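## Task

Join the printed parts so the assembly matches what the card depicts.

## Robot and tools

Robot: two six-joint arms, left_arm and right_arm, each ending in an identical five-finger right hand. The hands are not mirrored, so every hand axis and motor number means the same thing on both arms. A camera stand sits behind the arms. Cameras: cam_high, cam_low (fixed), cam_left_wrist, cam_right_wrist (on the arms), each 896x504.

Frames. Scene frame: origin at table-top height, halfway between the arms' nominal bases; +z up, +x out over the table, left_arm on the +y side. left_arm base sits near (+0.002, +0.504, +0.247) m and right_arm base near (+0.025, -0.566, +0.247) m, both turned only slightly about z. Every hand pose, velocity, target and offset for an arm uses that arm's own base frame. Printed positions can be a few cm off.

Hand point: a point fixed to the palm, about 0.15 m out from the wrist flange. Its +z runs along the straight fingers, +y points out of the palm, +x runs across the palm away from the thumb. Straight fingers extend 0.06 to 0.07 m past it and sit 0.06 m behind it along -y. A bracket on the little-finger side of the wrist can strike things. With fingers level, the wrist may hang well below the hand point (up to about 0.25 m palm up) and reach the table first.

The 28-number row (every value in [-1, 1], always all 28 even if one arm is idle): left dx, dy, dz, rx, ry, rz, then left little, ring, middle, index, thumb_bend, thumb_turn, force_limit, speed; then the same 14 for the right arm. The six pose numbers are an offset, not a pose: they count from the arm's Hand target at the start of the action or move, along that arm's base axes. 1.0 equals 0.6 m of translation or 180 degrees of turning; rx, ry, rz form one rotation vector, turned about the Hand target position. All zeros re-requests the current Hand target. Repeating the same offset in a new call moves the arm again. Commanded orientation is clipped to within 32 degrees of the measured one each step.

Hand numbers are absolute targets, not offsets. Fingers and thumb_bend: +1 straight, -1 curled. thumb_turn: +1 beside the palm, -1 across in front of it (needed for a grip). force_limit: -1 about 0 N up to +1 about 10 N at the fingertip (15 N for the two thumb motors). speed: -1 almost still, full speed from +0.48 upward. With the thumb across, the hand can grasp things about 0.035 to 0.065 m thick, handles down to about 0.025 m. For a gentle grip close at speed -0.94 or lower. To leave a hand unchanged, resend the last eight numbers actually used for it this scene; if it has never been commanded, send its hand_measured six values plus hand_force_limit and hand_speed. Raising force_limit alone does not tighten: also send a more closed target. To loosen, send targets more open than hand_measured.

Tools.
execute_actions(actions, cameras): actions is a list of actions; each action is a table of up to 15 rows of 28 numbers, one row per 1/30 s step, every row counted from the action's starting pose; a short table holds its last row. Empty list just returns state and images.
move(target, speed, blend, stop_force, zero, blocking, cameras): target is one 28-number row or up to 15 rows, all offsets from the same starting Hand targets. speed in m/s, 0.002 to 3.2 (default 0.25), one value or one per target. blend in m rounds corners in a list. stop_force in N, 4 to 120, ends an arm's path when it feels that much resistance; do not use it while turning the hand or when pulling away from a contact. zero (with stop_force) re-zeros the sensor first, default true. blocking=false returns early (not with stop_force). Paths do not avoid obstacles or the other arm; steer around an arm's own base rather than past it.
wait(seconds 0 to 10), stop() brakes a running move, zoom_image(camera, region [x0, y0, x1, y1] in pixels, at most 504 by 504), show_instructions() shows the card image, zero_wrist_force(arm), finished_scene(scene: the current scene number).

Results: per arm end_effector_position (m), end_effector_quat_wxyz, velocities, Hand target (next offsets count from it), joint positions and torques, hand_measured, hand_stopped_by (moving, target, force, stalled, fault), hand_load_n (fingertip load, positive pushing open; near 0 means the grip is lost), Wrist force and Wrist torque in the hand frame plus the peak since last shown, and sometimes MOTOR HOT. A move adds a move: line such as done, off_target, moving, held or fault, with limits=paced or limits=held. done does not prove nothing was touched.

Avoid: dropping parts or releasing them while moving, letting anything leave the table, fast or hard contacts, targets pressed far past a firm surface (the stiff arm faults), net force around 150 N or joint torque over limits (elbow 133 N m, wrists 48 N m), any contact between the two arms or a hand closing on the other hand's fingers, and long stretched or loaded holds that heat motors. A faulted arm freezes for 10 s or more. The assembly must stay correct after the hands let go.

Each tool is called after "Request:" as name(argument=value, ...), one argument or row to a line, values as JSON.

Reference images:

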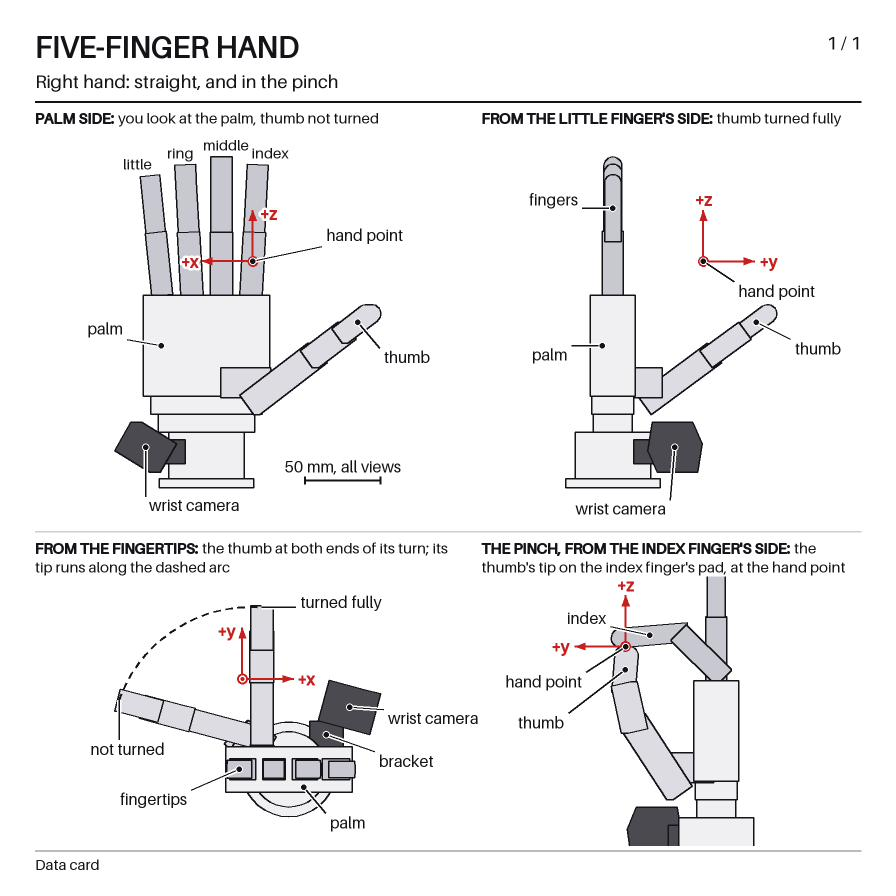

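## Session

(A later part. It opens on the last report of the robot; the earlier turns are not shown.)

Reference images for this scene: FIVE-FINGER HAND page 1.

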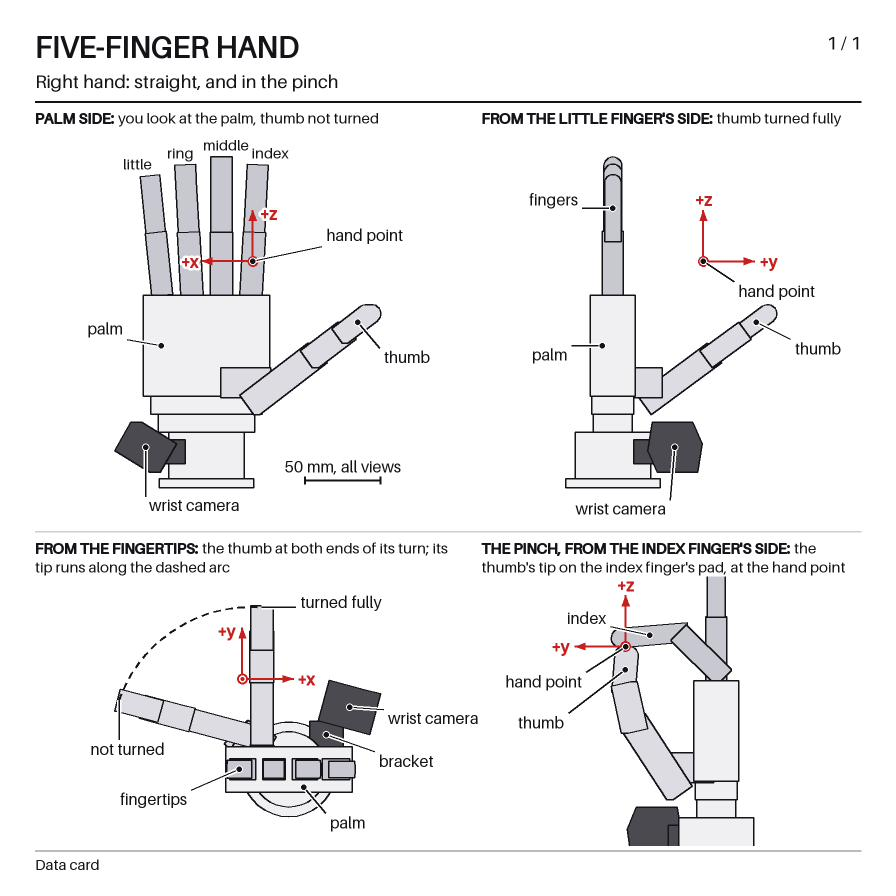

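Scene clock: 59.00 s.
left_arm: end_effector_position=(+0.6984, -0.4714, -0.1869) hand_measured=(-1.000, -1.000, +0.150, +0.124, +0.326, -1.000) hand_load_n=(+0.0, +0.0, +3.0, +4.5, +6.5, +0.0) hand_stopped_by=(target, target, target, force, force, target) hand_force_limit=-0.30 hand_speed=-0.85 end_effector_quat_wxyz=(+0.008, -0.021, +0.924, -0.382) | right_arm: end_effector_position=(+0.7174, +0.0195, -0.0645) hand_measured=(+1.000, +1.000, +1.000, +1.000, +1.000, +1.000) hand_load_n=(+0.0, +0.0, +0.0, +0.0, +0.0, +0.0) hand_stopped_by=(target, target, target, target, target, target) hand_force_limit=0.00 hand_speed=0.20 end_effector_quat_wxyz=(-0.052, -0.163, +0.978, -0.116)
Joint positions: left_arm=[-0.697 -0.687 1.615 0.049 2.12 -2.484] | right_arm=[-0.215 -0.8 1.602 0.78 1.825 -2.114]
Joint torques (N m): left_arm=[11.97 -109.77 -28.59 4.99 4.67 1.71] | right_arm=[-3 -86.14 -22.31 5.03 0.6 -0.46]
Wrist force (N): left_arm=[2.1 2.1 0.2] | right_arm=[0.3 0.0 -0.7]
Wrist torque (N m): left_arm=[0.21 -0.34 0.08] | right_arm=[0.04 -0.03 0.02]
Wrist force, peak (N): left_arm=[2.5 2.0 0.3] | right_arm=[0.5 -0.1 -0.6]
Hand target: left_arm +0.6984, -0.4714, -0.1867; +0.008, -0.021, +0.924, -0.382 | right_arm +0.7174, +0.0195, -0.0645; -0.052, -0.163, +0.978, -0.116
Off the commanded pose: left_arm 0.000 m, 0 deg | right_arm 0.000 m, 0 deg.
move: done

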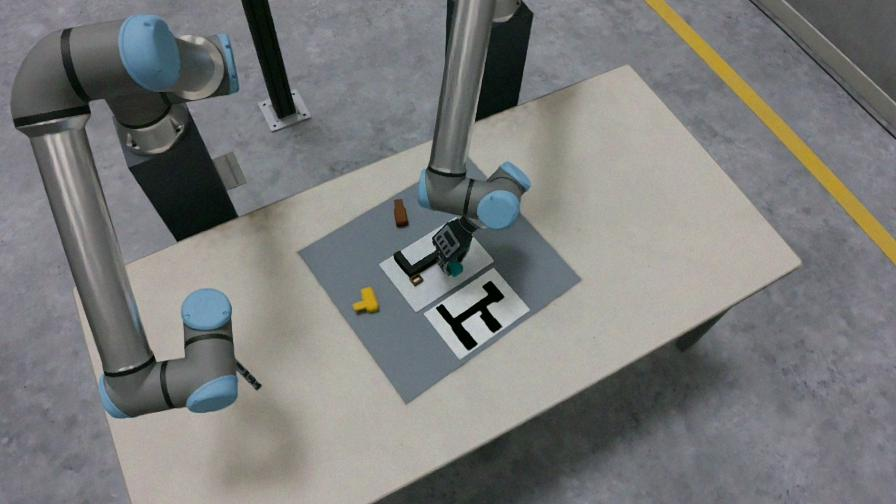

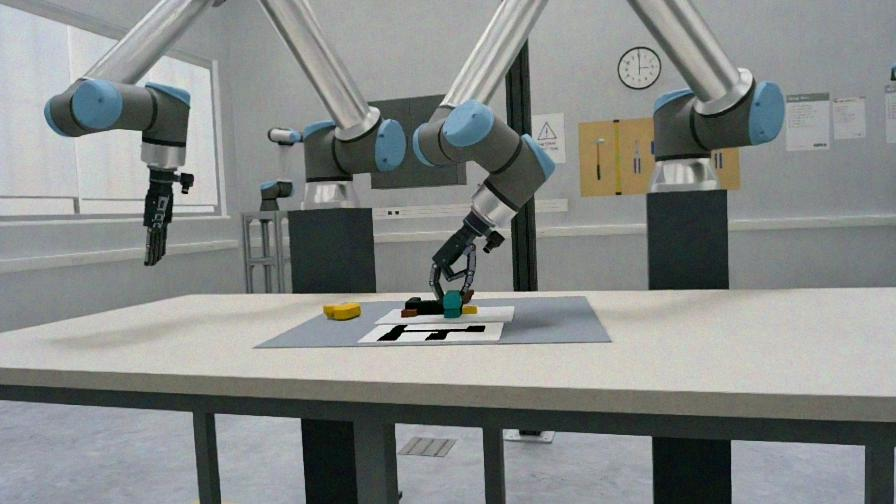

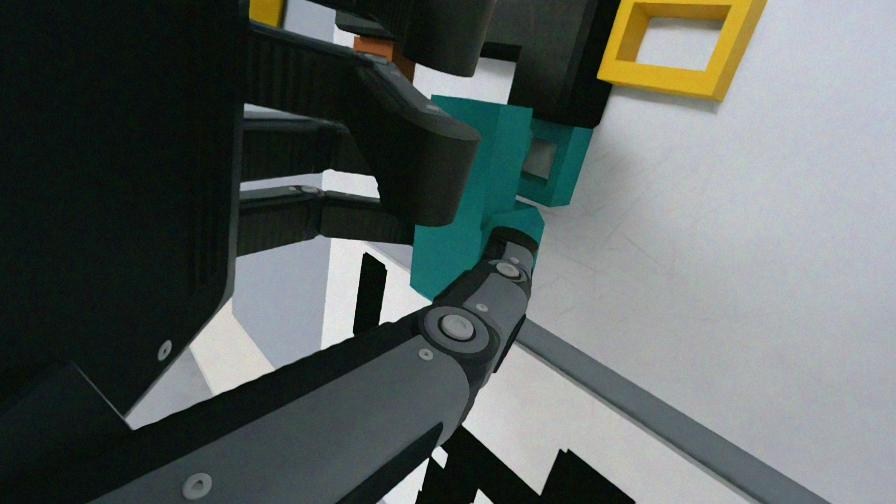

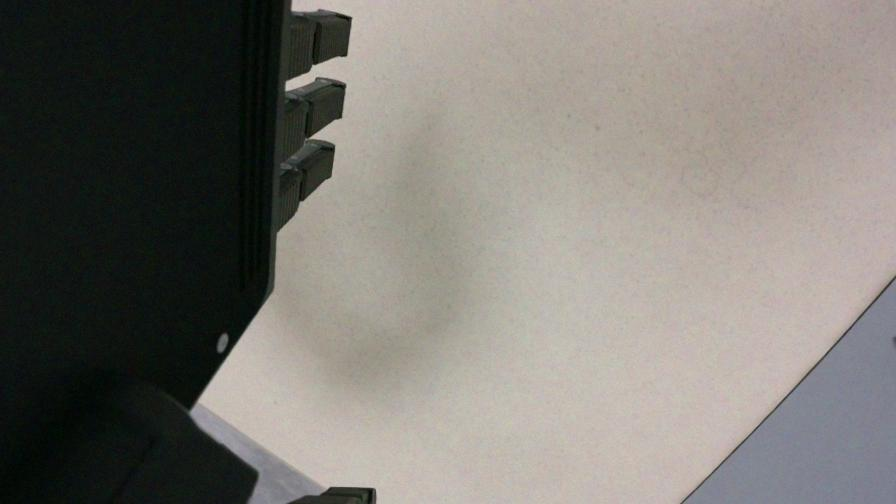

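Request:
move(
  target=[
    [0,-0.0042,0,0,0,-0.011,-1,-1,0.15,0.05,-0.1,-1,-0.3,-0.85, 0,0,0,0,0,0,1,1,1,1,1,1,0,0.2],
    [0,-0.0042,-0.011,0,0,-0.011,-1,-1,0.15,0.05,-0.1,-1,-0.3,-0.85, 0,0,0,0,0,0,1,1,1,1,1,1,0,0.2],
  ],
  speed=0.03,
)

Request:
zoom_image(
  camera="cam_left_wrist",
  region=[400, 30, 600, 230],
)

Request:
zoom_image(
  camera="cam_low",
  region=[420, 270, 480, 330],
)

Scene clock: 61.03 s.
left_arm: end_effector_position=(+0.6984, -0.4739, -0.1930) hand_measured=(-1.000, -1.000, +0.150, +0.124, +0.326, -1.000) hand_load_n=(+0.0, +0.0, +3.0, +4.5, +6.5, +0.0) hand_stopped_by=(target, target, target, force, force, target) hand_force_limit=-0.30 hand_speed=-0.85 end_effector_quat_wxyz=(+0.001, -0.005, +0.924, -0.383) | right_arm: end_effector_position=(+0.7174, +0.0195, -0.0645) hand_measured=(+1.000, +1.000, +1.000, +1.000, +1.000, +1.000) hand_load_n=(+0.0, +0.0, +0.0, +0.0, +0.0, +0.0) hand_stopped_by=(target, target, target, target, target, target) hand_force_limit=0.00 hand_speed=0.20 end_effector_quat_wxyz=(-0.052, -0.163, +0.978, -0.116)
Joint positions: left_arm=[-0.694 -0.67 1.598 0.069 2.141 -2.447] | right_arm=[-0.215 -0.8 1.602 0.78 1.825 -2.114]
Joint torques (N m): left_arm=[12.2 -77.71 -28.31 -0.79 4.76 1.76] | right_arm=[-4.16 -87.11 -22.23 5 1.16 0.39]
Wrist force (N): left_arm=[2.2 1.6 0.5] | right_arm=[0.4 0.0 -0.2]
Wrist torque (N m): left_arm=[0.11 -0.32 0.07] | right_arm=[0.01 -0.07 0.03]
Wrist force, peak (N): left_arm=[2.6 2.1 -0.1] | right_arm=[0.7 -0.4 -0.6]
Hand target: left_arm +0.6984, -0.4739, -0.1933; +0.001, -0.005, +0.924, -0.383 | right_arm +0.7174, +0.0195, -0.0645; -0.052, -0.163, +0.978, -0.116
Off the commanded pose: left_arm 0.000 m, 0 deg | right_arm 0.000 m, 0 deg.
move: done

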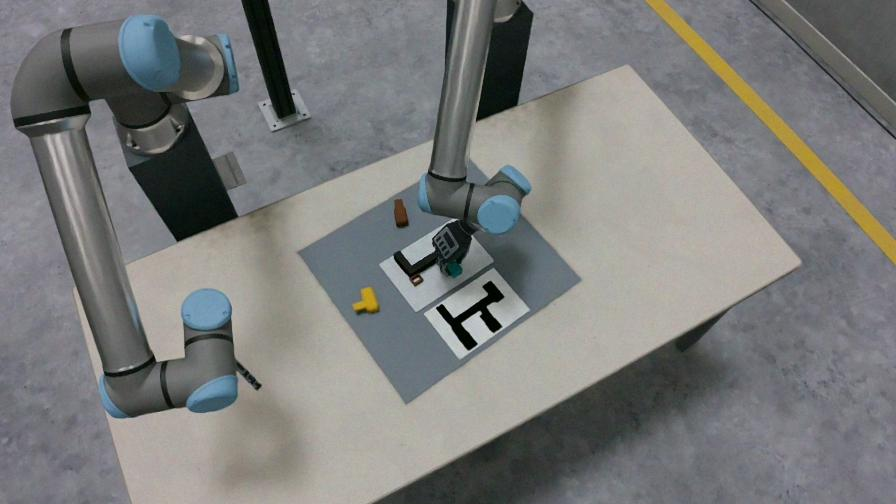

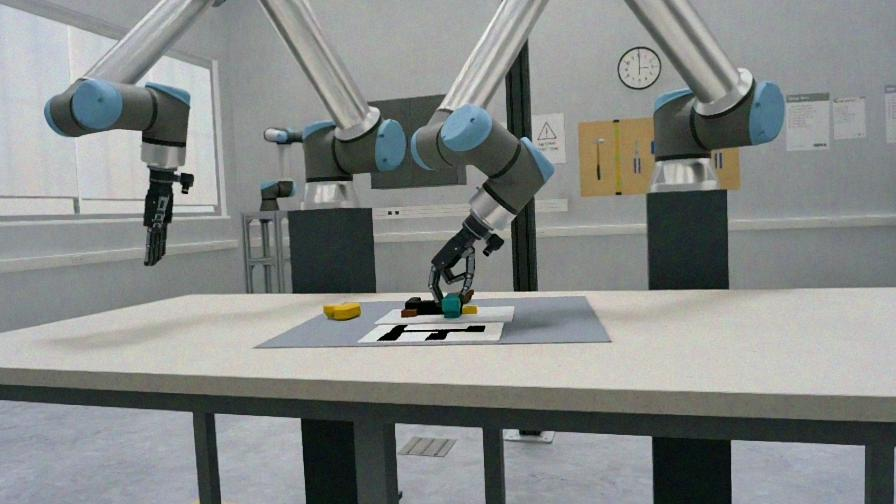

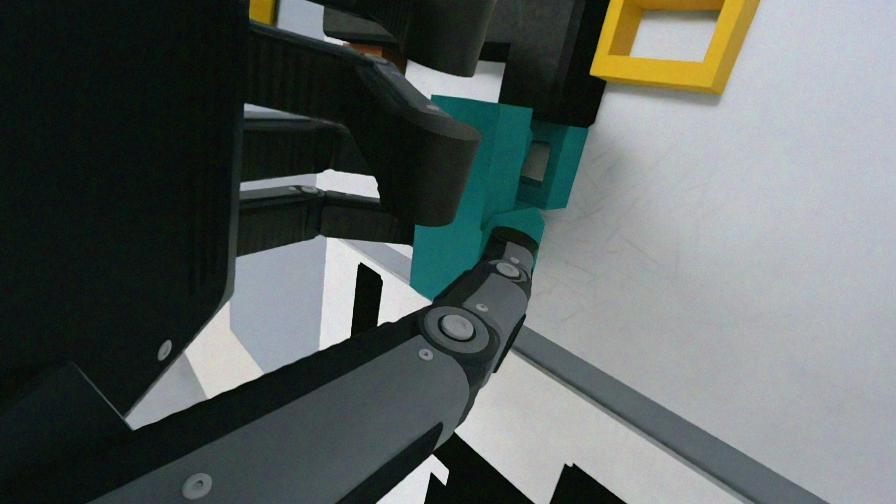

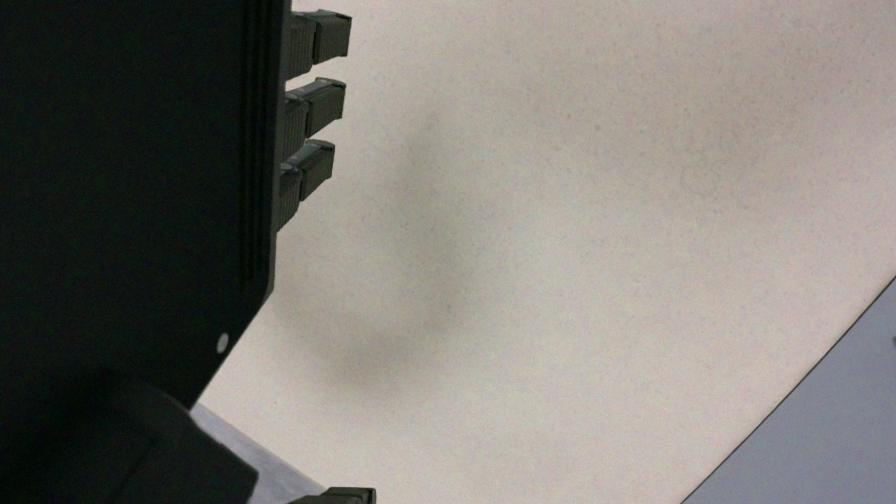

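Scaled by 2.520.

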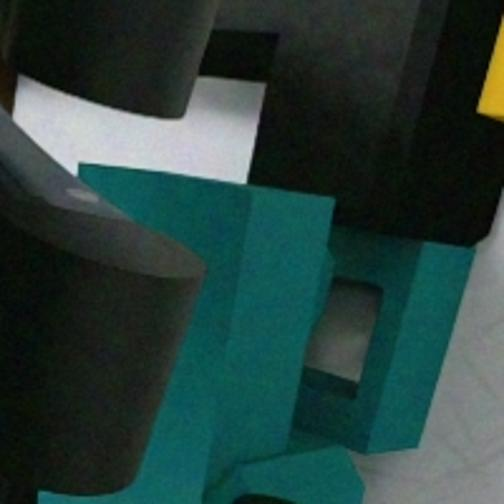

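Scaled by 8.400.

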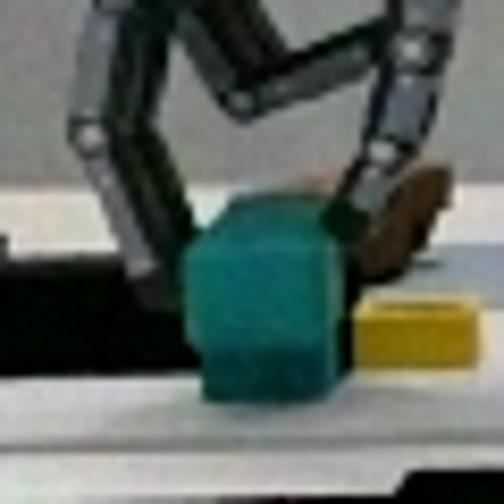

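Request:
move(
  target=[
    [0.0018,-0.001,0,0,0,0,-1,-1,0.15,0.05,-0.1,-1,-0.3,-0.85, 0,0,0,0,0,0,1,1,1,1,1,1,0,0.2],
    [0.0018,-0.001,-0.034,0,0,0,-1,-1,0.15,0.05,-0.1,-1,-0.3,-0.85, 0,0,0,0,0,0,1,1,1,1,1,1,0,0.2],
  ],
  speed=0.02,
  stop_force=4,
)

Request:
zoom_image(
  camera="cam_left_wrist",
  region=[400, 30, 600, 230],
)

Request:
zoom_image(
  camera="cam_low",
  region=[420, 270, 480, 330],
)

Scene clock: 62.93 s.
left_arm: end_effector_position=(+0.6995, -0.4744, -0.1993) hand_measured=(-1.000, -1.000, +0.150, +0.124, +0.326, -1.000) hand_load_n=(+0.0, +0.0, +3.5, +4.5, +6.5, +1.0) hand_stopped_by=(target, target, target, force, force, target) hand_force_limit=-0.30 hand_speed=-0.85 end_effector_quat_wxyz=(+0.001, -0.005, +0.924, -0.383) | right_arm: end_effector_position=(+0.7174, +0.0195, -0.0645) hand_measured=(+1.000, +1.000, +1.000, +1.000, +1.000, +1.000) hand_load_n=(+0.0, +0.0, +0.0, +0.0, +0.0, +0.0) hand_stopped_by=(target, target, target, target, target, target) hand_force_limit=0.00 hand_speed=0.20 end_effector_quat_wxyz=(-0.052, -0.163, +0.978, -0.116)
Joint positions: left_arm=[-0.693 -0.66 1.594 0.064 2.141 -2.447] | right_arm=[-0.215 -0.8 1.602 0.78 1.825 -2.114]
Joint torques (N m): left_arm=[3.15 -107.77 -13.67 5.33 -0.09 -0.22] | right_arm=[-3.52 -83.96 -22.31 5.14 1.21 0.55]
Wrist force (N): left_arm=[1.2 1.1 -0.4] | right_arm=[0.4 -0.2 -0.2]
Wrist torque (N m): left_arm=[0.19 -0.34 0.07] | right_arm=[-0.01 -0.05 0.01]
Wrist force, peak (N): left_arm=[-0.7 -7.1 -9.6] | right_arm=[0.6 0.5 -0.3]
Hand target: left_arm +0.6995, -0.4744, -0.1993; +0.001, -0.005, +0.924, -0.383 (not the last commanded pose) | right_arm +0.7174, +0.0195, -0.0645; -0.052, -0.163, +0.978, -0.116
Off the commanded pose: left_arm 0.014 m, 0 deg | right_arm 0.000 m, 0 deg.
move: contact (left_arm); path passed 1 of 2 targets

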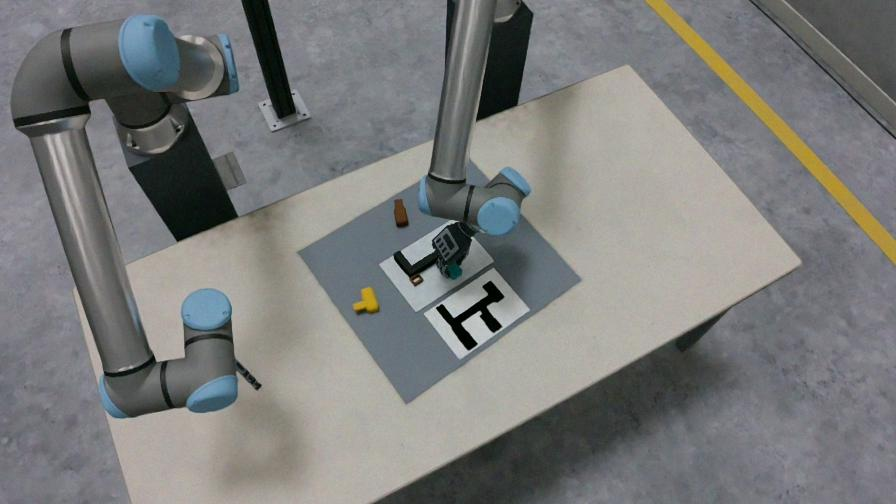

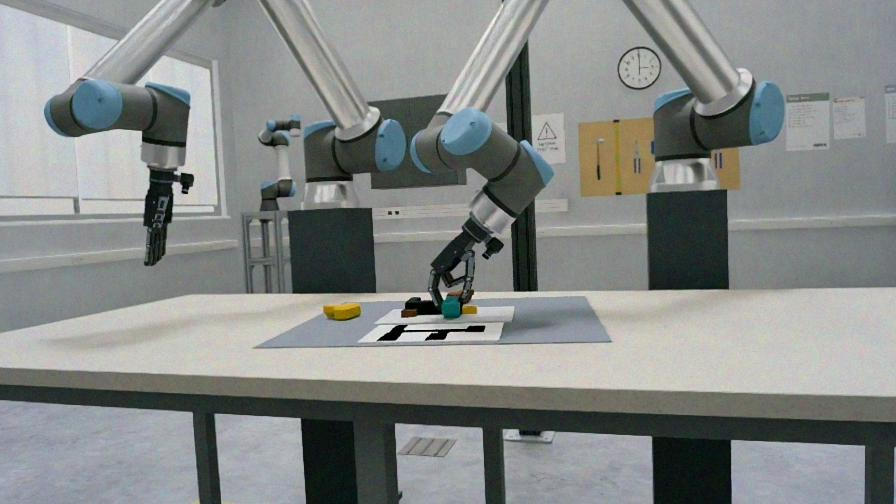

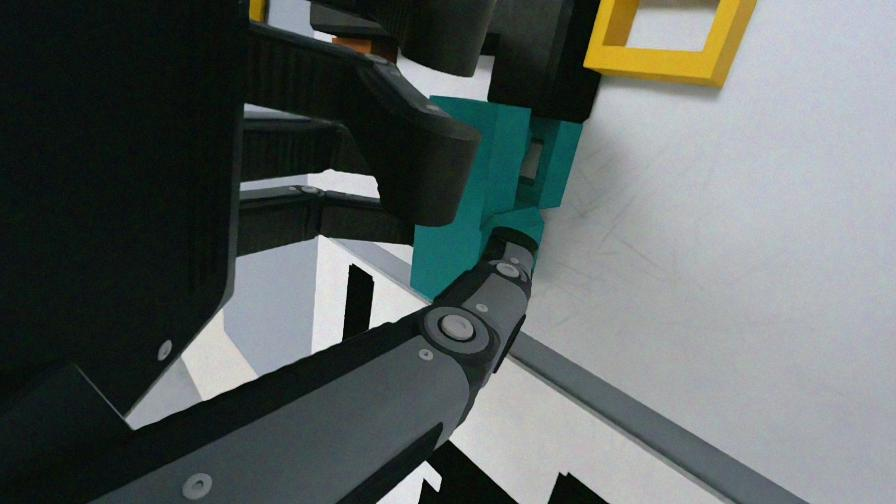

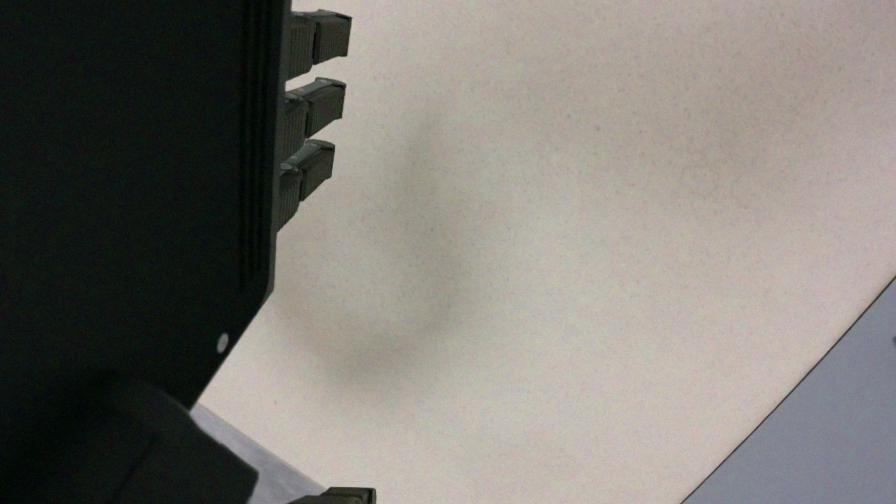

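Scaled by 2.520.

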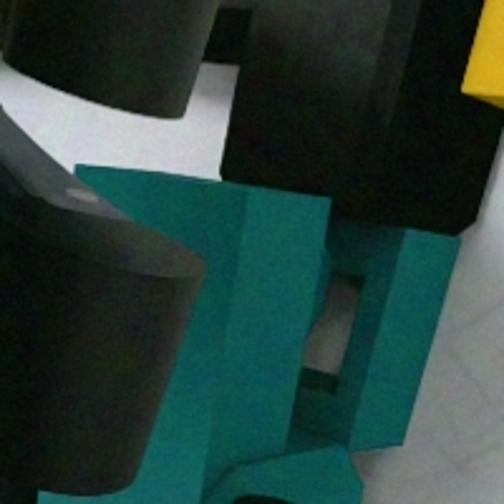

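Scaled by 8.400.

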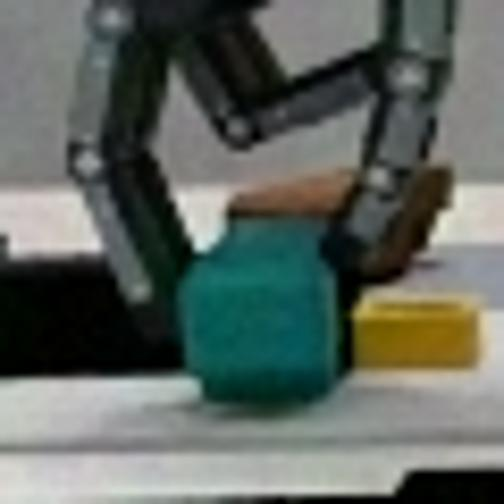

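Request:
zoom_image(
  camera="cam_left_wrist",
  region=[500, 90, 600, 220],
)

Scaled by 3.877.

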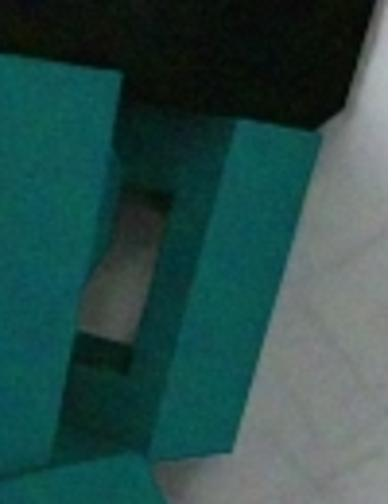

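Request:
move(
  target=[
    [0,0,0.008,0,0,0,-1,-1,0.15,0.05,-0.1,-1,-0.3,-0.85, 0,0,0,0,0,0,1,1,1,1,1,1,0,0.2],
    [0.0053,0.0027,0.006,0,0,0,-1,-1,0.15,0.05,-0.1,-1,-0.3,-0.85, 0,0,0,0,0,0,1,1,1,1,1,1,0,0.2],
  ],
  speed=0.02,
  cameras=[],
)

Request:
move(
  target=[0,0,-0.029,0,0,0,-1,-1,0.15,0.05,-0.1,-1,-0.3,-0.85, 0,0,0,0,0,0,1,1,1,1,1,1,0,0.2],
  speed=0.02,
  stop_force=4,
)

Request:
zoom_image(
  camera="cam_left_wrist",
  region=[400, 50, 600, 250],
)

Request:
zoom_image(
  camera="cam_low",
  region=[420, 270, 480, 330],
)

Scene clock: 65.40 s.
left_arm: end_effector_position=(+0.7025, -0.4729, -0.1956) hand_measured=(-1.000, -1.000, +0.150, +0.124, +0.326, -1.000) hand_load_n=(+0.0, +0.0, +3.0, +4.5, +6.5, +0.0) hand_stopped_by=(target, target, target, force, force, target) hand_force_limit=-0.30 hand_speed=-0.85 end_effector_quat_wxyz=(+0.001, -0.005, +0.924, -0.383) | right_arm: end_effector_position=(+0.7174, +0.0195, -0.0645) hand_measured=(+1.000, +1.000, +1.000, +1.000, +1.000, +1.000) hand_load_n=(+0.0, +0.0, +0.0, +0.0, +0.0, +0.0) hand_stopped_by=(target, target, target, target, target, target) hand_force_limit=0.00 hand_speed=0.20 end_effector_quat_wxyz=(-0.052, -0.163, +0.978, -0.116)
Joint positions: left_arm=[-0.689 -0.663 1.589 0.073 2.143 -2.442] | right_arm=[-0.215 -0.8 1.602 0.78 1.825 -2.114]
Joint torques (N m): left_arm=[11.38 -77.66 -28.18 4.8 4.54 1.65] | right_arm=[-3.53 -84.95 -22.98 5.38 0.46 0.26]
Wrist force (N): left_arm=[2.3 1.6 0.2] | right_arm=[-0.1 0.0 -0.7]
Wrist torque (N m): left_arm=[0.12 -0.33 0.07] | right_arm=[0.04 0.03 0.00]
Wrist force, peak (N): left_arm=[2.3 2.3 -0.1] | right_arm=[0.6 0.0 -0.8]
Hand target: left_arm +0.7027, -0.4728, -0.1957; +0.001, -0.005, +0.924, -0.383 | right_arm +0.7174, +0.0195, -0.0645; -0.052, -0.163, +0.978, -0.116
Off the commanded pose: left_arm 0.000 m, 0 deg | right_arm 0.000 m, 0 deg.
move: done
No camera images: "cameras" was empty.

Scene clock: 66.80 s.
left_arm: end_effector_position=(+0.7026, -0.4728, -0.1991) hand_measured=(-1.000, -1.000, +0.150, +0.124, +0.326, -1.000) hand_load_n=(+0.5, +0.0, +2.5, +4.0, +6.5, +0.0) hand_stopped_by=(target, target, target, force, force, target) hand_force_limit=-0.30 hand_speed=-0.85 end_effector_quat_wxyz=(+0.001, -0.005, +0.924, -0.383) | right_arm: end_effector_position=(+0.7174, +0.0195, -0.0645) hand_measured=(+1.000, +1.000, +1.000, +1.000, +1.000, +1.000) hand_load_n=(+0.0, +0.0, -0.5, +0.0, +0.0, +0.0) hand_stopped_by=(target, target, target, target, target, target) hand_force_limit=0.00 hand_speed=0.20 end_effector_quat_wxyz=(-0.052, -0.163, +0.978, -0.116)
Joint positions: left_arm=[-0.689 -0.658 1.588 0.07 2.143 -2.442] | right_arm=[-0.215 -0.8 1.602 0.78 1.825 -2.114]
Joint torques (N m): left_arm=[9.79 -106.07 -14.12 5.07 -3.84 1.27] | right_arm=[-0.11 -81.22 -23.01 4.64 0.61 0.34]
Wrist force (N): left_arm=[2.4 0.3 -1.9] | right_arm=[0.0 0.0 -0.6]
Wrist torque (N m): left_arm=[0.25 -0.20 0.01] | right_arm=[0.04 0.01 0.01]
Wrist force, peak (N): left_arm=[3.1 -7.5 -7.8] | right_arm=[0.3 -0.3 -0.8]
Hand target: left_arm +0.7026, -0.4728, -0.1991; +0.001, -0.005, +0.924, -0.383 (not the last commanded pose) | right_arm +0.7174, +0.0195, -0.0645; -0.052, -0.163, +0.978, -0.116
Off the commanded pose: left_arm 0.014 m, 0 deg | right_arm 0.000 m, 0 deg.
move: contact (left_arm)

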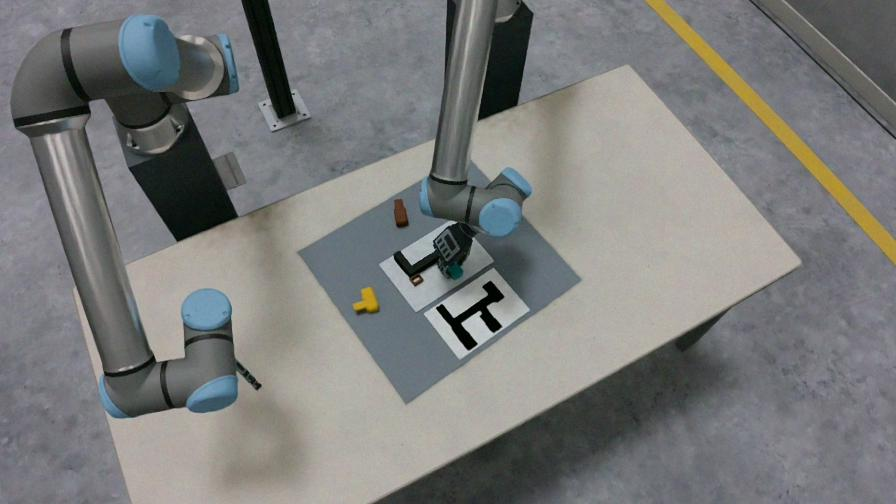

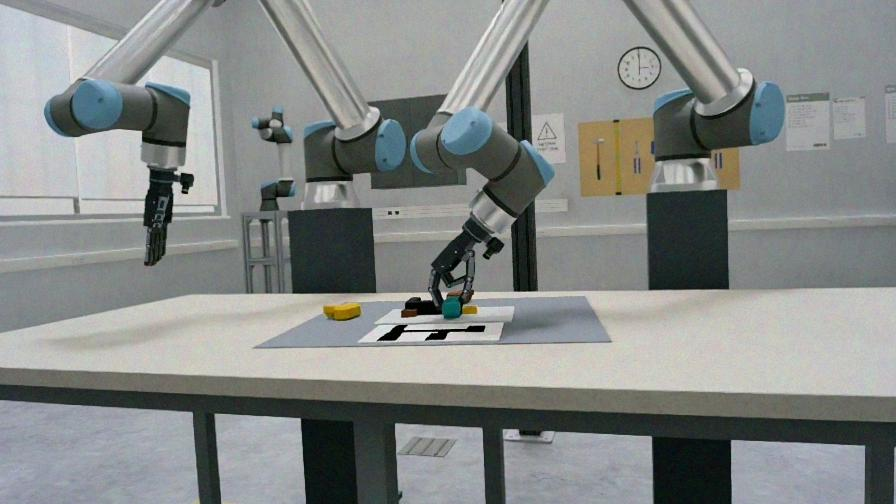

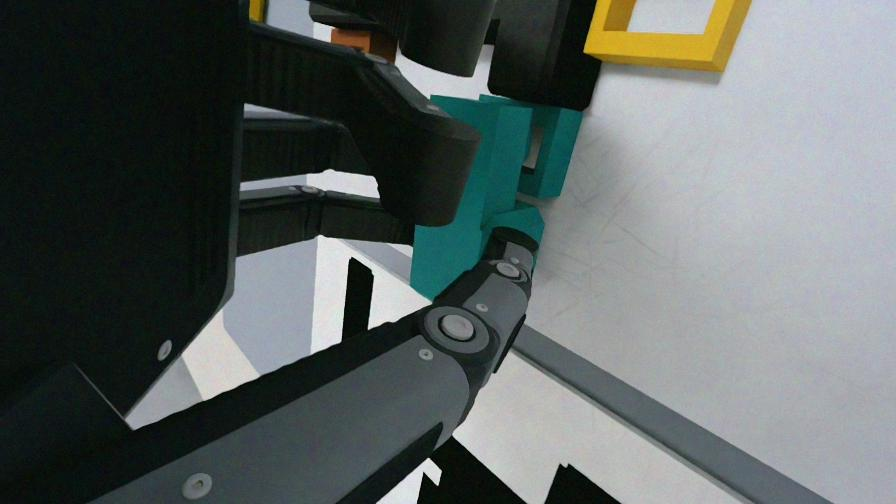

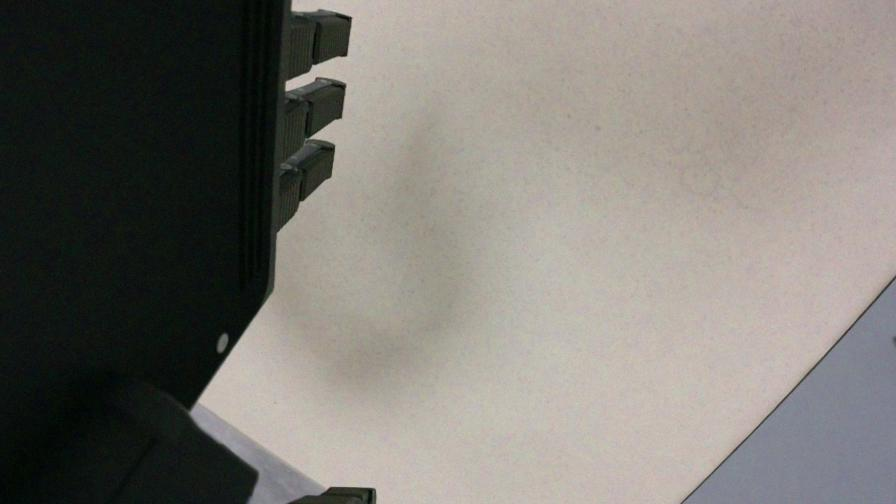

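Scaled by 2.520.

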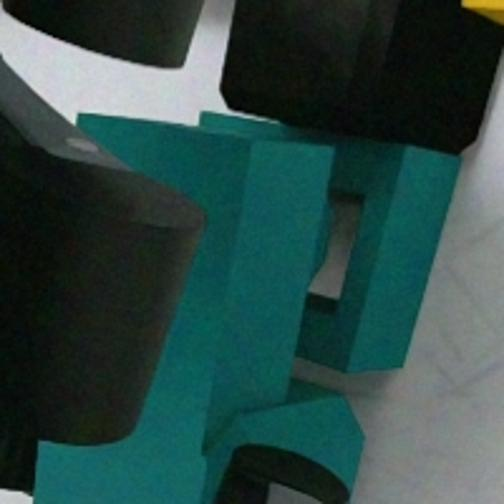

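Scaled by 8.400.

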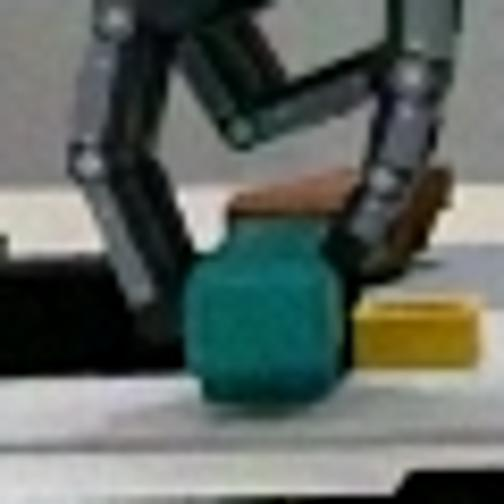

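Request:
move(
  target=[
    [0,0,0.006,0,0,0,-1,-1,0.15,0.05,-0.1,-1,-0.3,-0.85, 0,0,0,0,0,0,1,1,1,1,1,1,0,0.2],
    [0,0.0025,0.005,0,0,-0.011,-1,-1,0.15,0.05,-0.1,-1,-0.3,-0.85, 0,0,0,0,0,0,1,1,1,1,1,1,0,0.2],
  ],
  speed=0.02,
  cameras=[],
)

Request:
move(
  target=[0,0,-0.029,0,0,0,-1,-1,0.15,0.05,-0.1,-1,-0.3,-0.85, 0,0,0,0,0,0,1,1,1,1,1,1,0,0.2],
  speed=0.02,
  stop_force=4,
)

Request:
zoom_image(
  camera="cam_left_wrist",
  region=[400, 50, 600, 250],
)

Request:
zoom_image(
  camera="cam_low",
  region=[420, 270, 480, 330],
)

Scene clock: 69.50 s.
left_arm: end_effector_position=(+0.7026, -0.4713, -0.1961) hand_measured=(-1.000, -1.000, +0.150, +0.124, +0.326, -1.000) hand_load_n=(+0.0, +0.0, +3.5, +4.5, +6.5, +0.0) hand_stopped_by=(target, target, target, force, force, target) hand_force_limit=-0.30 hand_speed=-0.85 end_effector_quat_wxyz=(-0.005, +0.011, +0.924, -0.383) | right_arm: end_effector_position=(+0.7174, +0.0195, -0.0645) hand_measured=(+1.000, +1.000, +1.000, +1.000, +1.000, +1.000) hand_load_n=(+0.0, +0.0, +0.0, +0.0, +0.0, +0.0) hand_stopped_by=(target, target, target, target, target, target) hand_force_limit=0.00 hand_speed=0.20 end_effector_quat_wxyz=(-0.052, -0.163, +0.978, -0.116)
Joint positions: left_arm=[-0.682 -0.654 1.577 0.101 2.165 -2.4] | right_arm=[-0.215 -0.8 1.602 0.78 1.825 -2.114]
Joint torques (N m): left_arm=[13.16 -78.04 -28.59 5.14 4.87 1.64] | right_arm=[-0.8 -85.12 -22.08 4.9 0.76 0.1]
Wrist force (N): left_arm=[2.0 1.7 0.3] | right_arm=[-0.1 0.0 -0.4]
Wrist torque (N m): left_arm=[0.13 -0.28 0.05] | right_arm=[0.02 0.03 -0.01]
Wrist force, peak (N): left_arm=[2.9 -0.1 -1.9] | right_arm=[0.1 0.1 -0.9]
Hand target: left_arm +0.7026, -0.4713, -0.1961; -0.005, +0.011, +0.924, -0.383 | right_arm +0.7174, +0.0195, -0.0645; -0.052, -0.163, +0.978, -0.116
Off the commanded pose: left_arm 0.000 m, 0 deg | right_arm 0.000 m, 0 deg.
move: done
No camera images: "cameras" was empty.

Scene clock: 70.90 s.
left_arm: end_effector_position=(+0.7026, -0.4713, -0.1990) hand_measured=(-1.000, -1.000, +0.150, +0.124, +0.326, -1.000) hand_load_n=(+0.0, +0.0, +2.5, +4.0, +6.5, +0.0) hand_stopped_by=(target, target, target, force, force, target) hand_force_limit=-0.30 hand_speed=-0.85 end_effector_quat_wxyz=(-0.005, +0.011, +0.924, -0.382) | right_arm: end_effector_position=(+0.7174, +0.0195, -0.0645) hand_measured=(+1.000, +1.000, +1.000, +1.000, +1.000, +1.000) hand_load_n=(+0.0, +0.0, +0.0, +0.0, +0.0, +0.0) hand_stopped_by=(target, target, target, target, target, target) hand_force_limit=0.00 hand_speed=0.20 end_effector_quat_wxyz=(-0.052, -0.163, +0.978, -0.116)
Joint positions: left_arm=[-0.682 -0.65 1.576 0.098 2.166 -2.4] | right_arm=[-0.215 -0.8 1.602 0.78 1.825 -2.114]
Joint torques (N m): left_arm=[11.58 -105.71 -13.89 5.08 -4.05 1.13] | right_arm=[-1.43 -83.84 -21.14 4.78 1.25 0.23]
Wrist force (N): left_arm=[3.0 -1.0 -2.2] | right_arm=[0.1 0.0 -0.5]
Wrist torque (N m): left_arm=[0.18 -0.25 0.01] | right_arm=[0.03 -0.01 0.01]
Wrist force, peak (N): left_arm=[4.1 -11.2 -11.8] | right_arm=[1.1 0.0 -0.2]
Hand target: left_arm +0.7026, -0.4713, -0.1990; -0.005, +0.011, +0.924, -0.382 (not the last commanded pose) | right_arm +0.7174, +0.0195, -0.0645; -0.052, -0.163, +0.978, -0.116
Off the commanded pose: left_arm 0.014 m, 0 deg | right_arm 0.000 m, 0 deg.
move: contact (left_arm)

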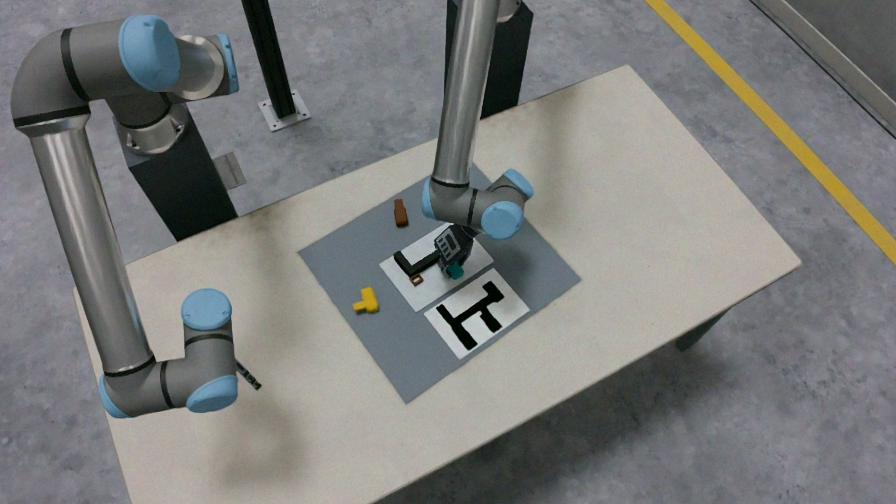

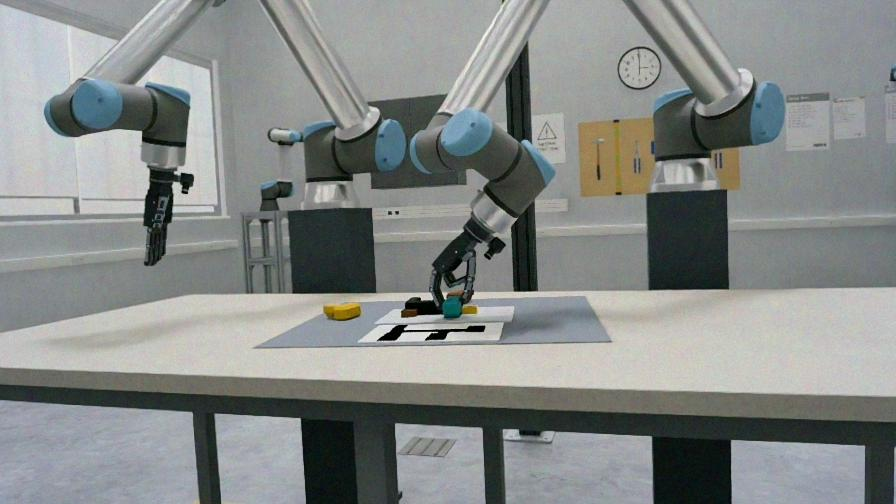

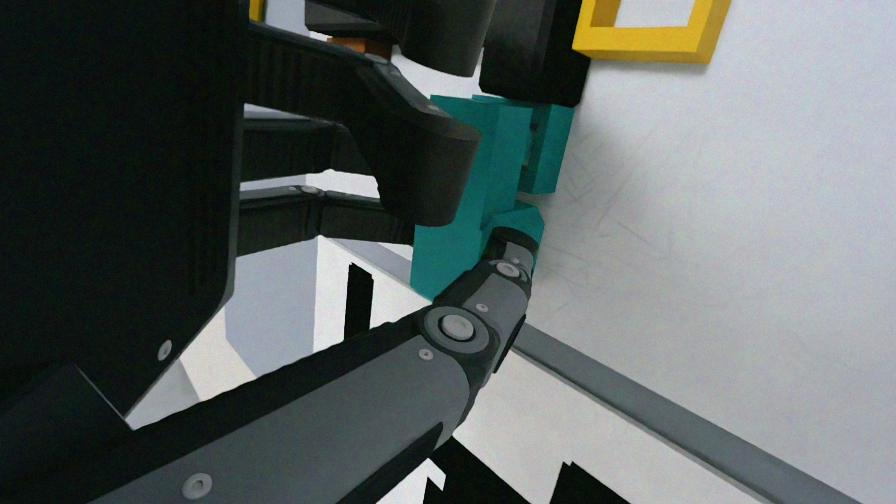

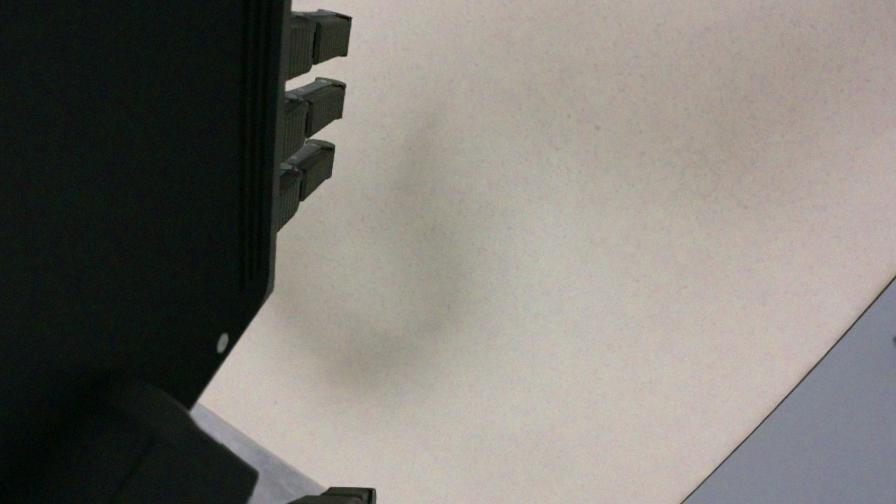

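Scaled by 2.520.

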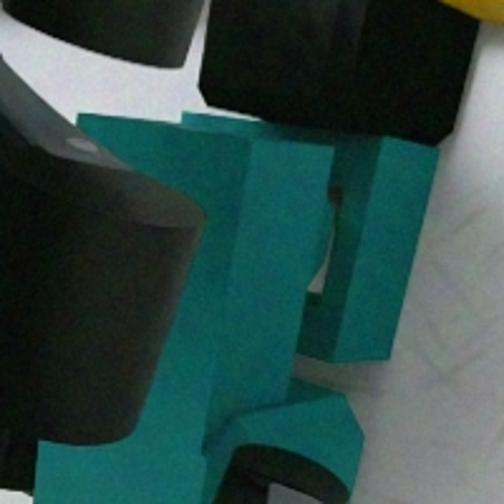

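Scaled by 8.400.

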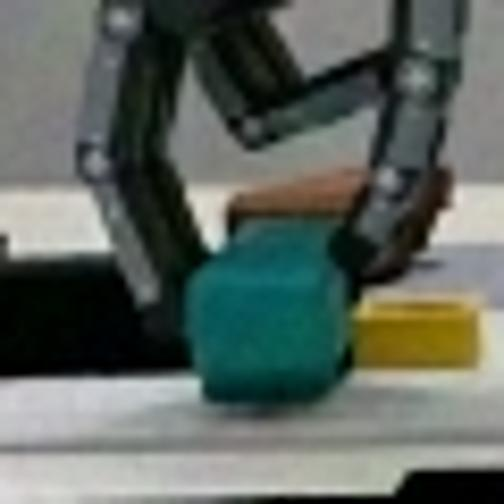

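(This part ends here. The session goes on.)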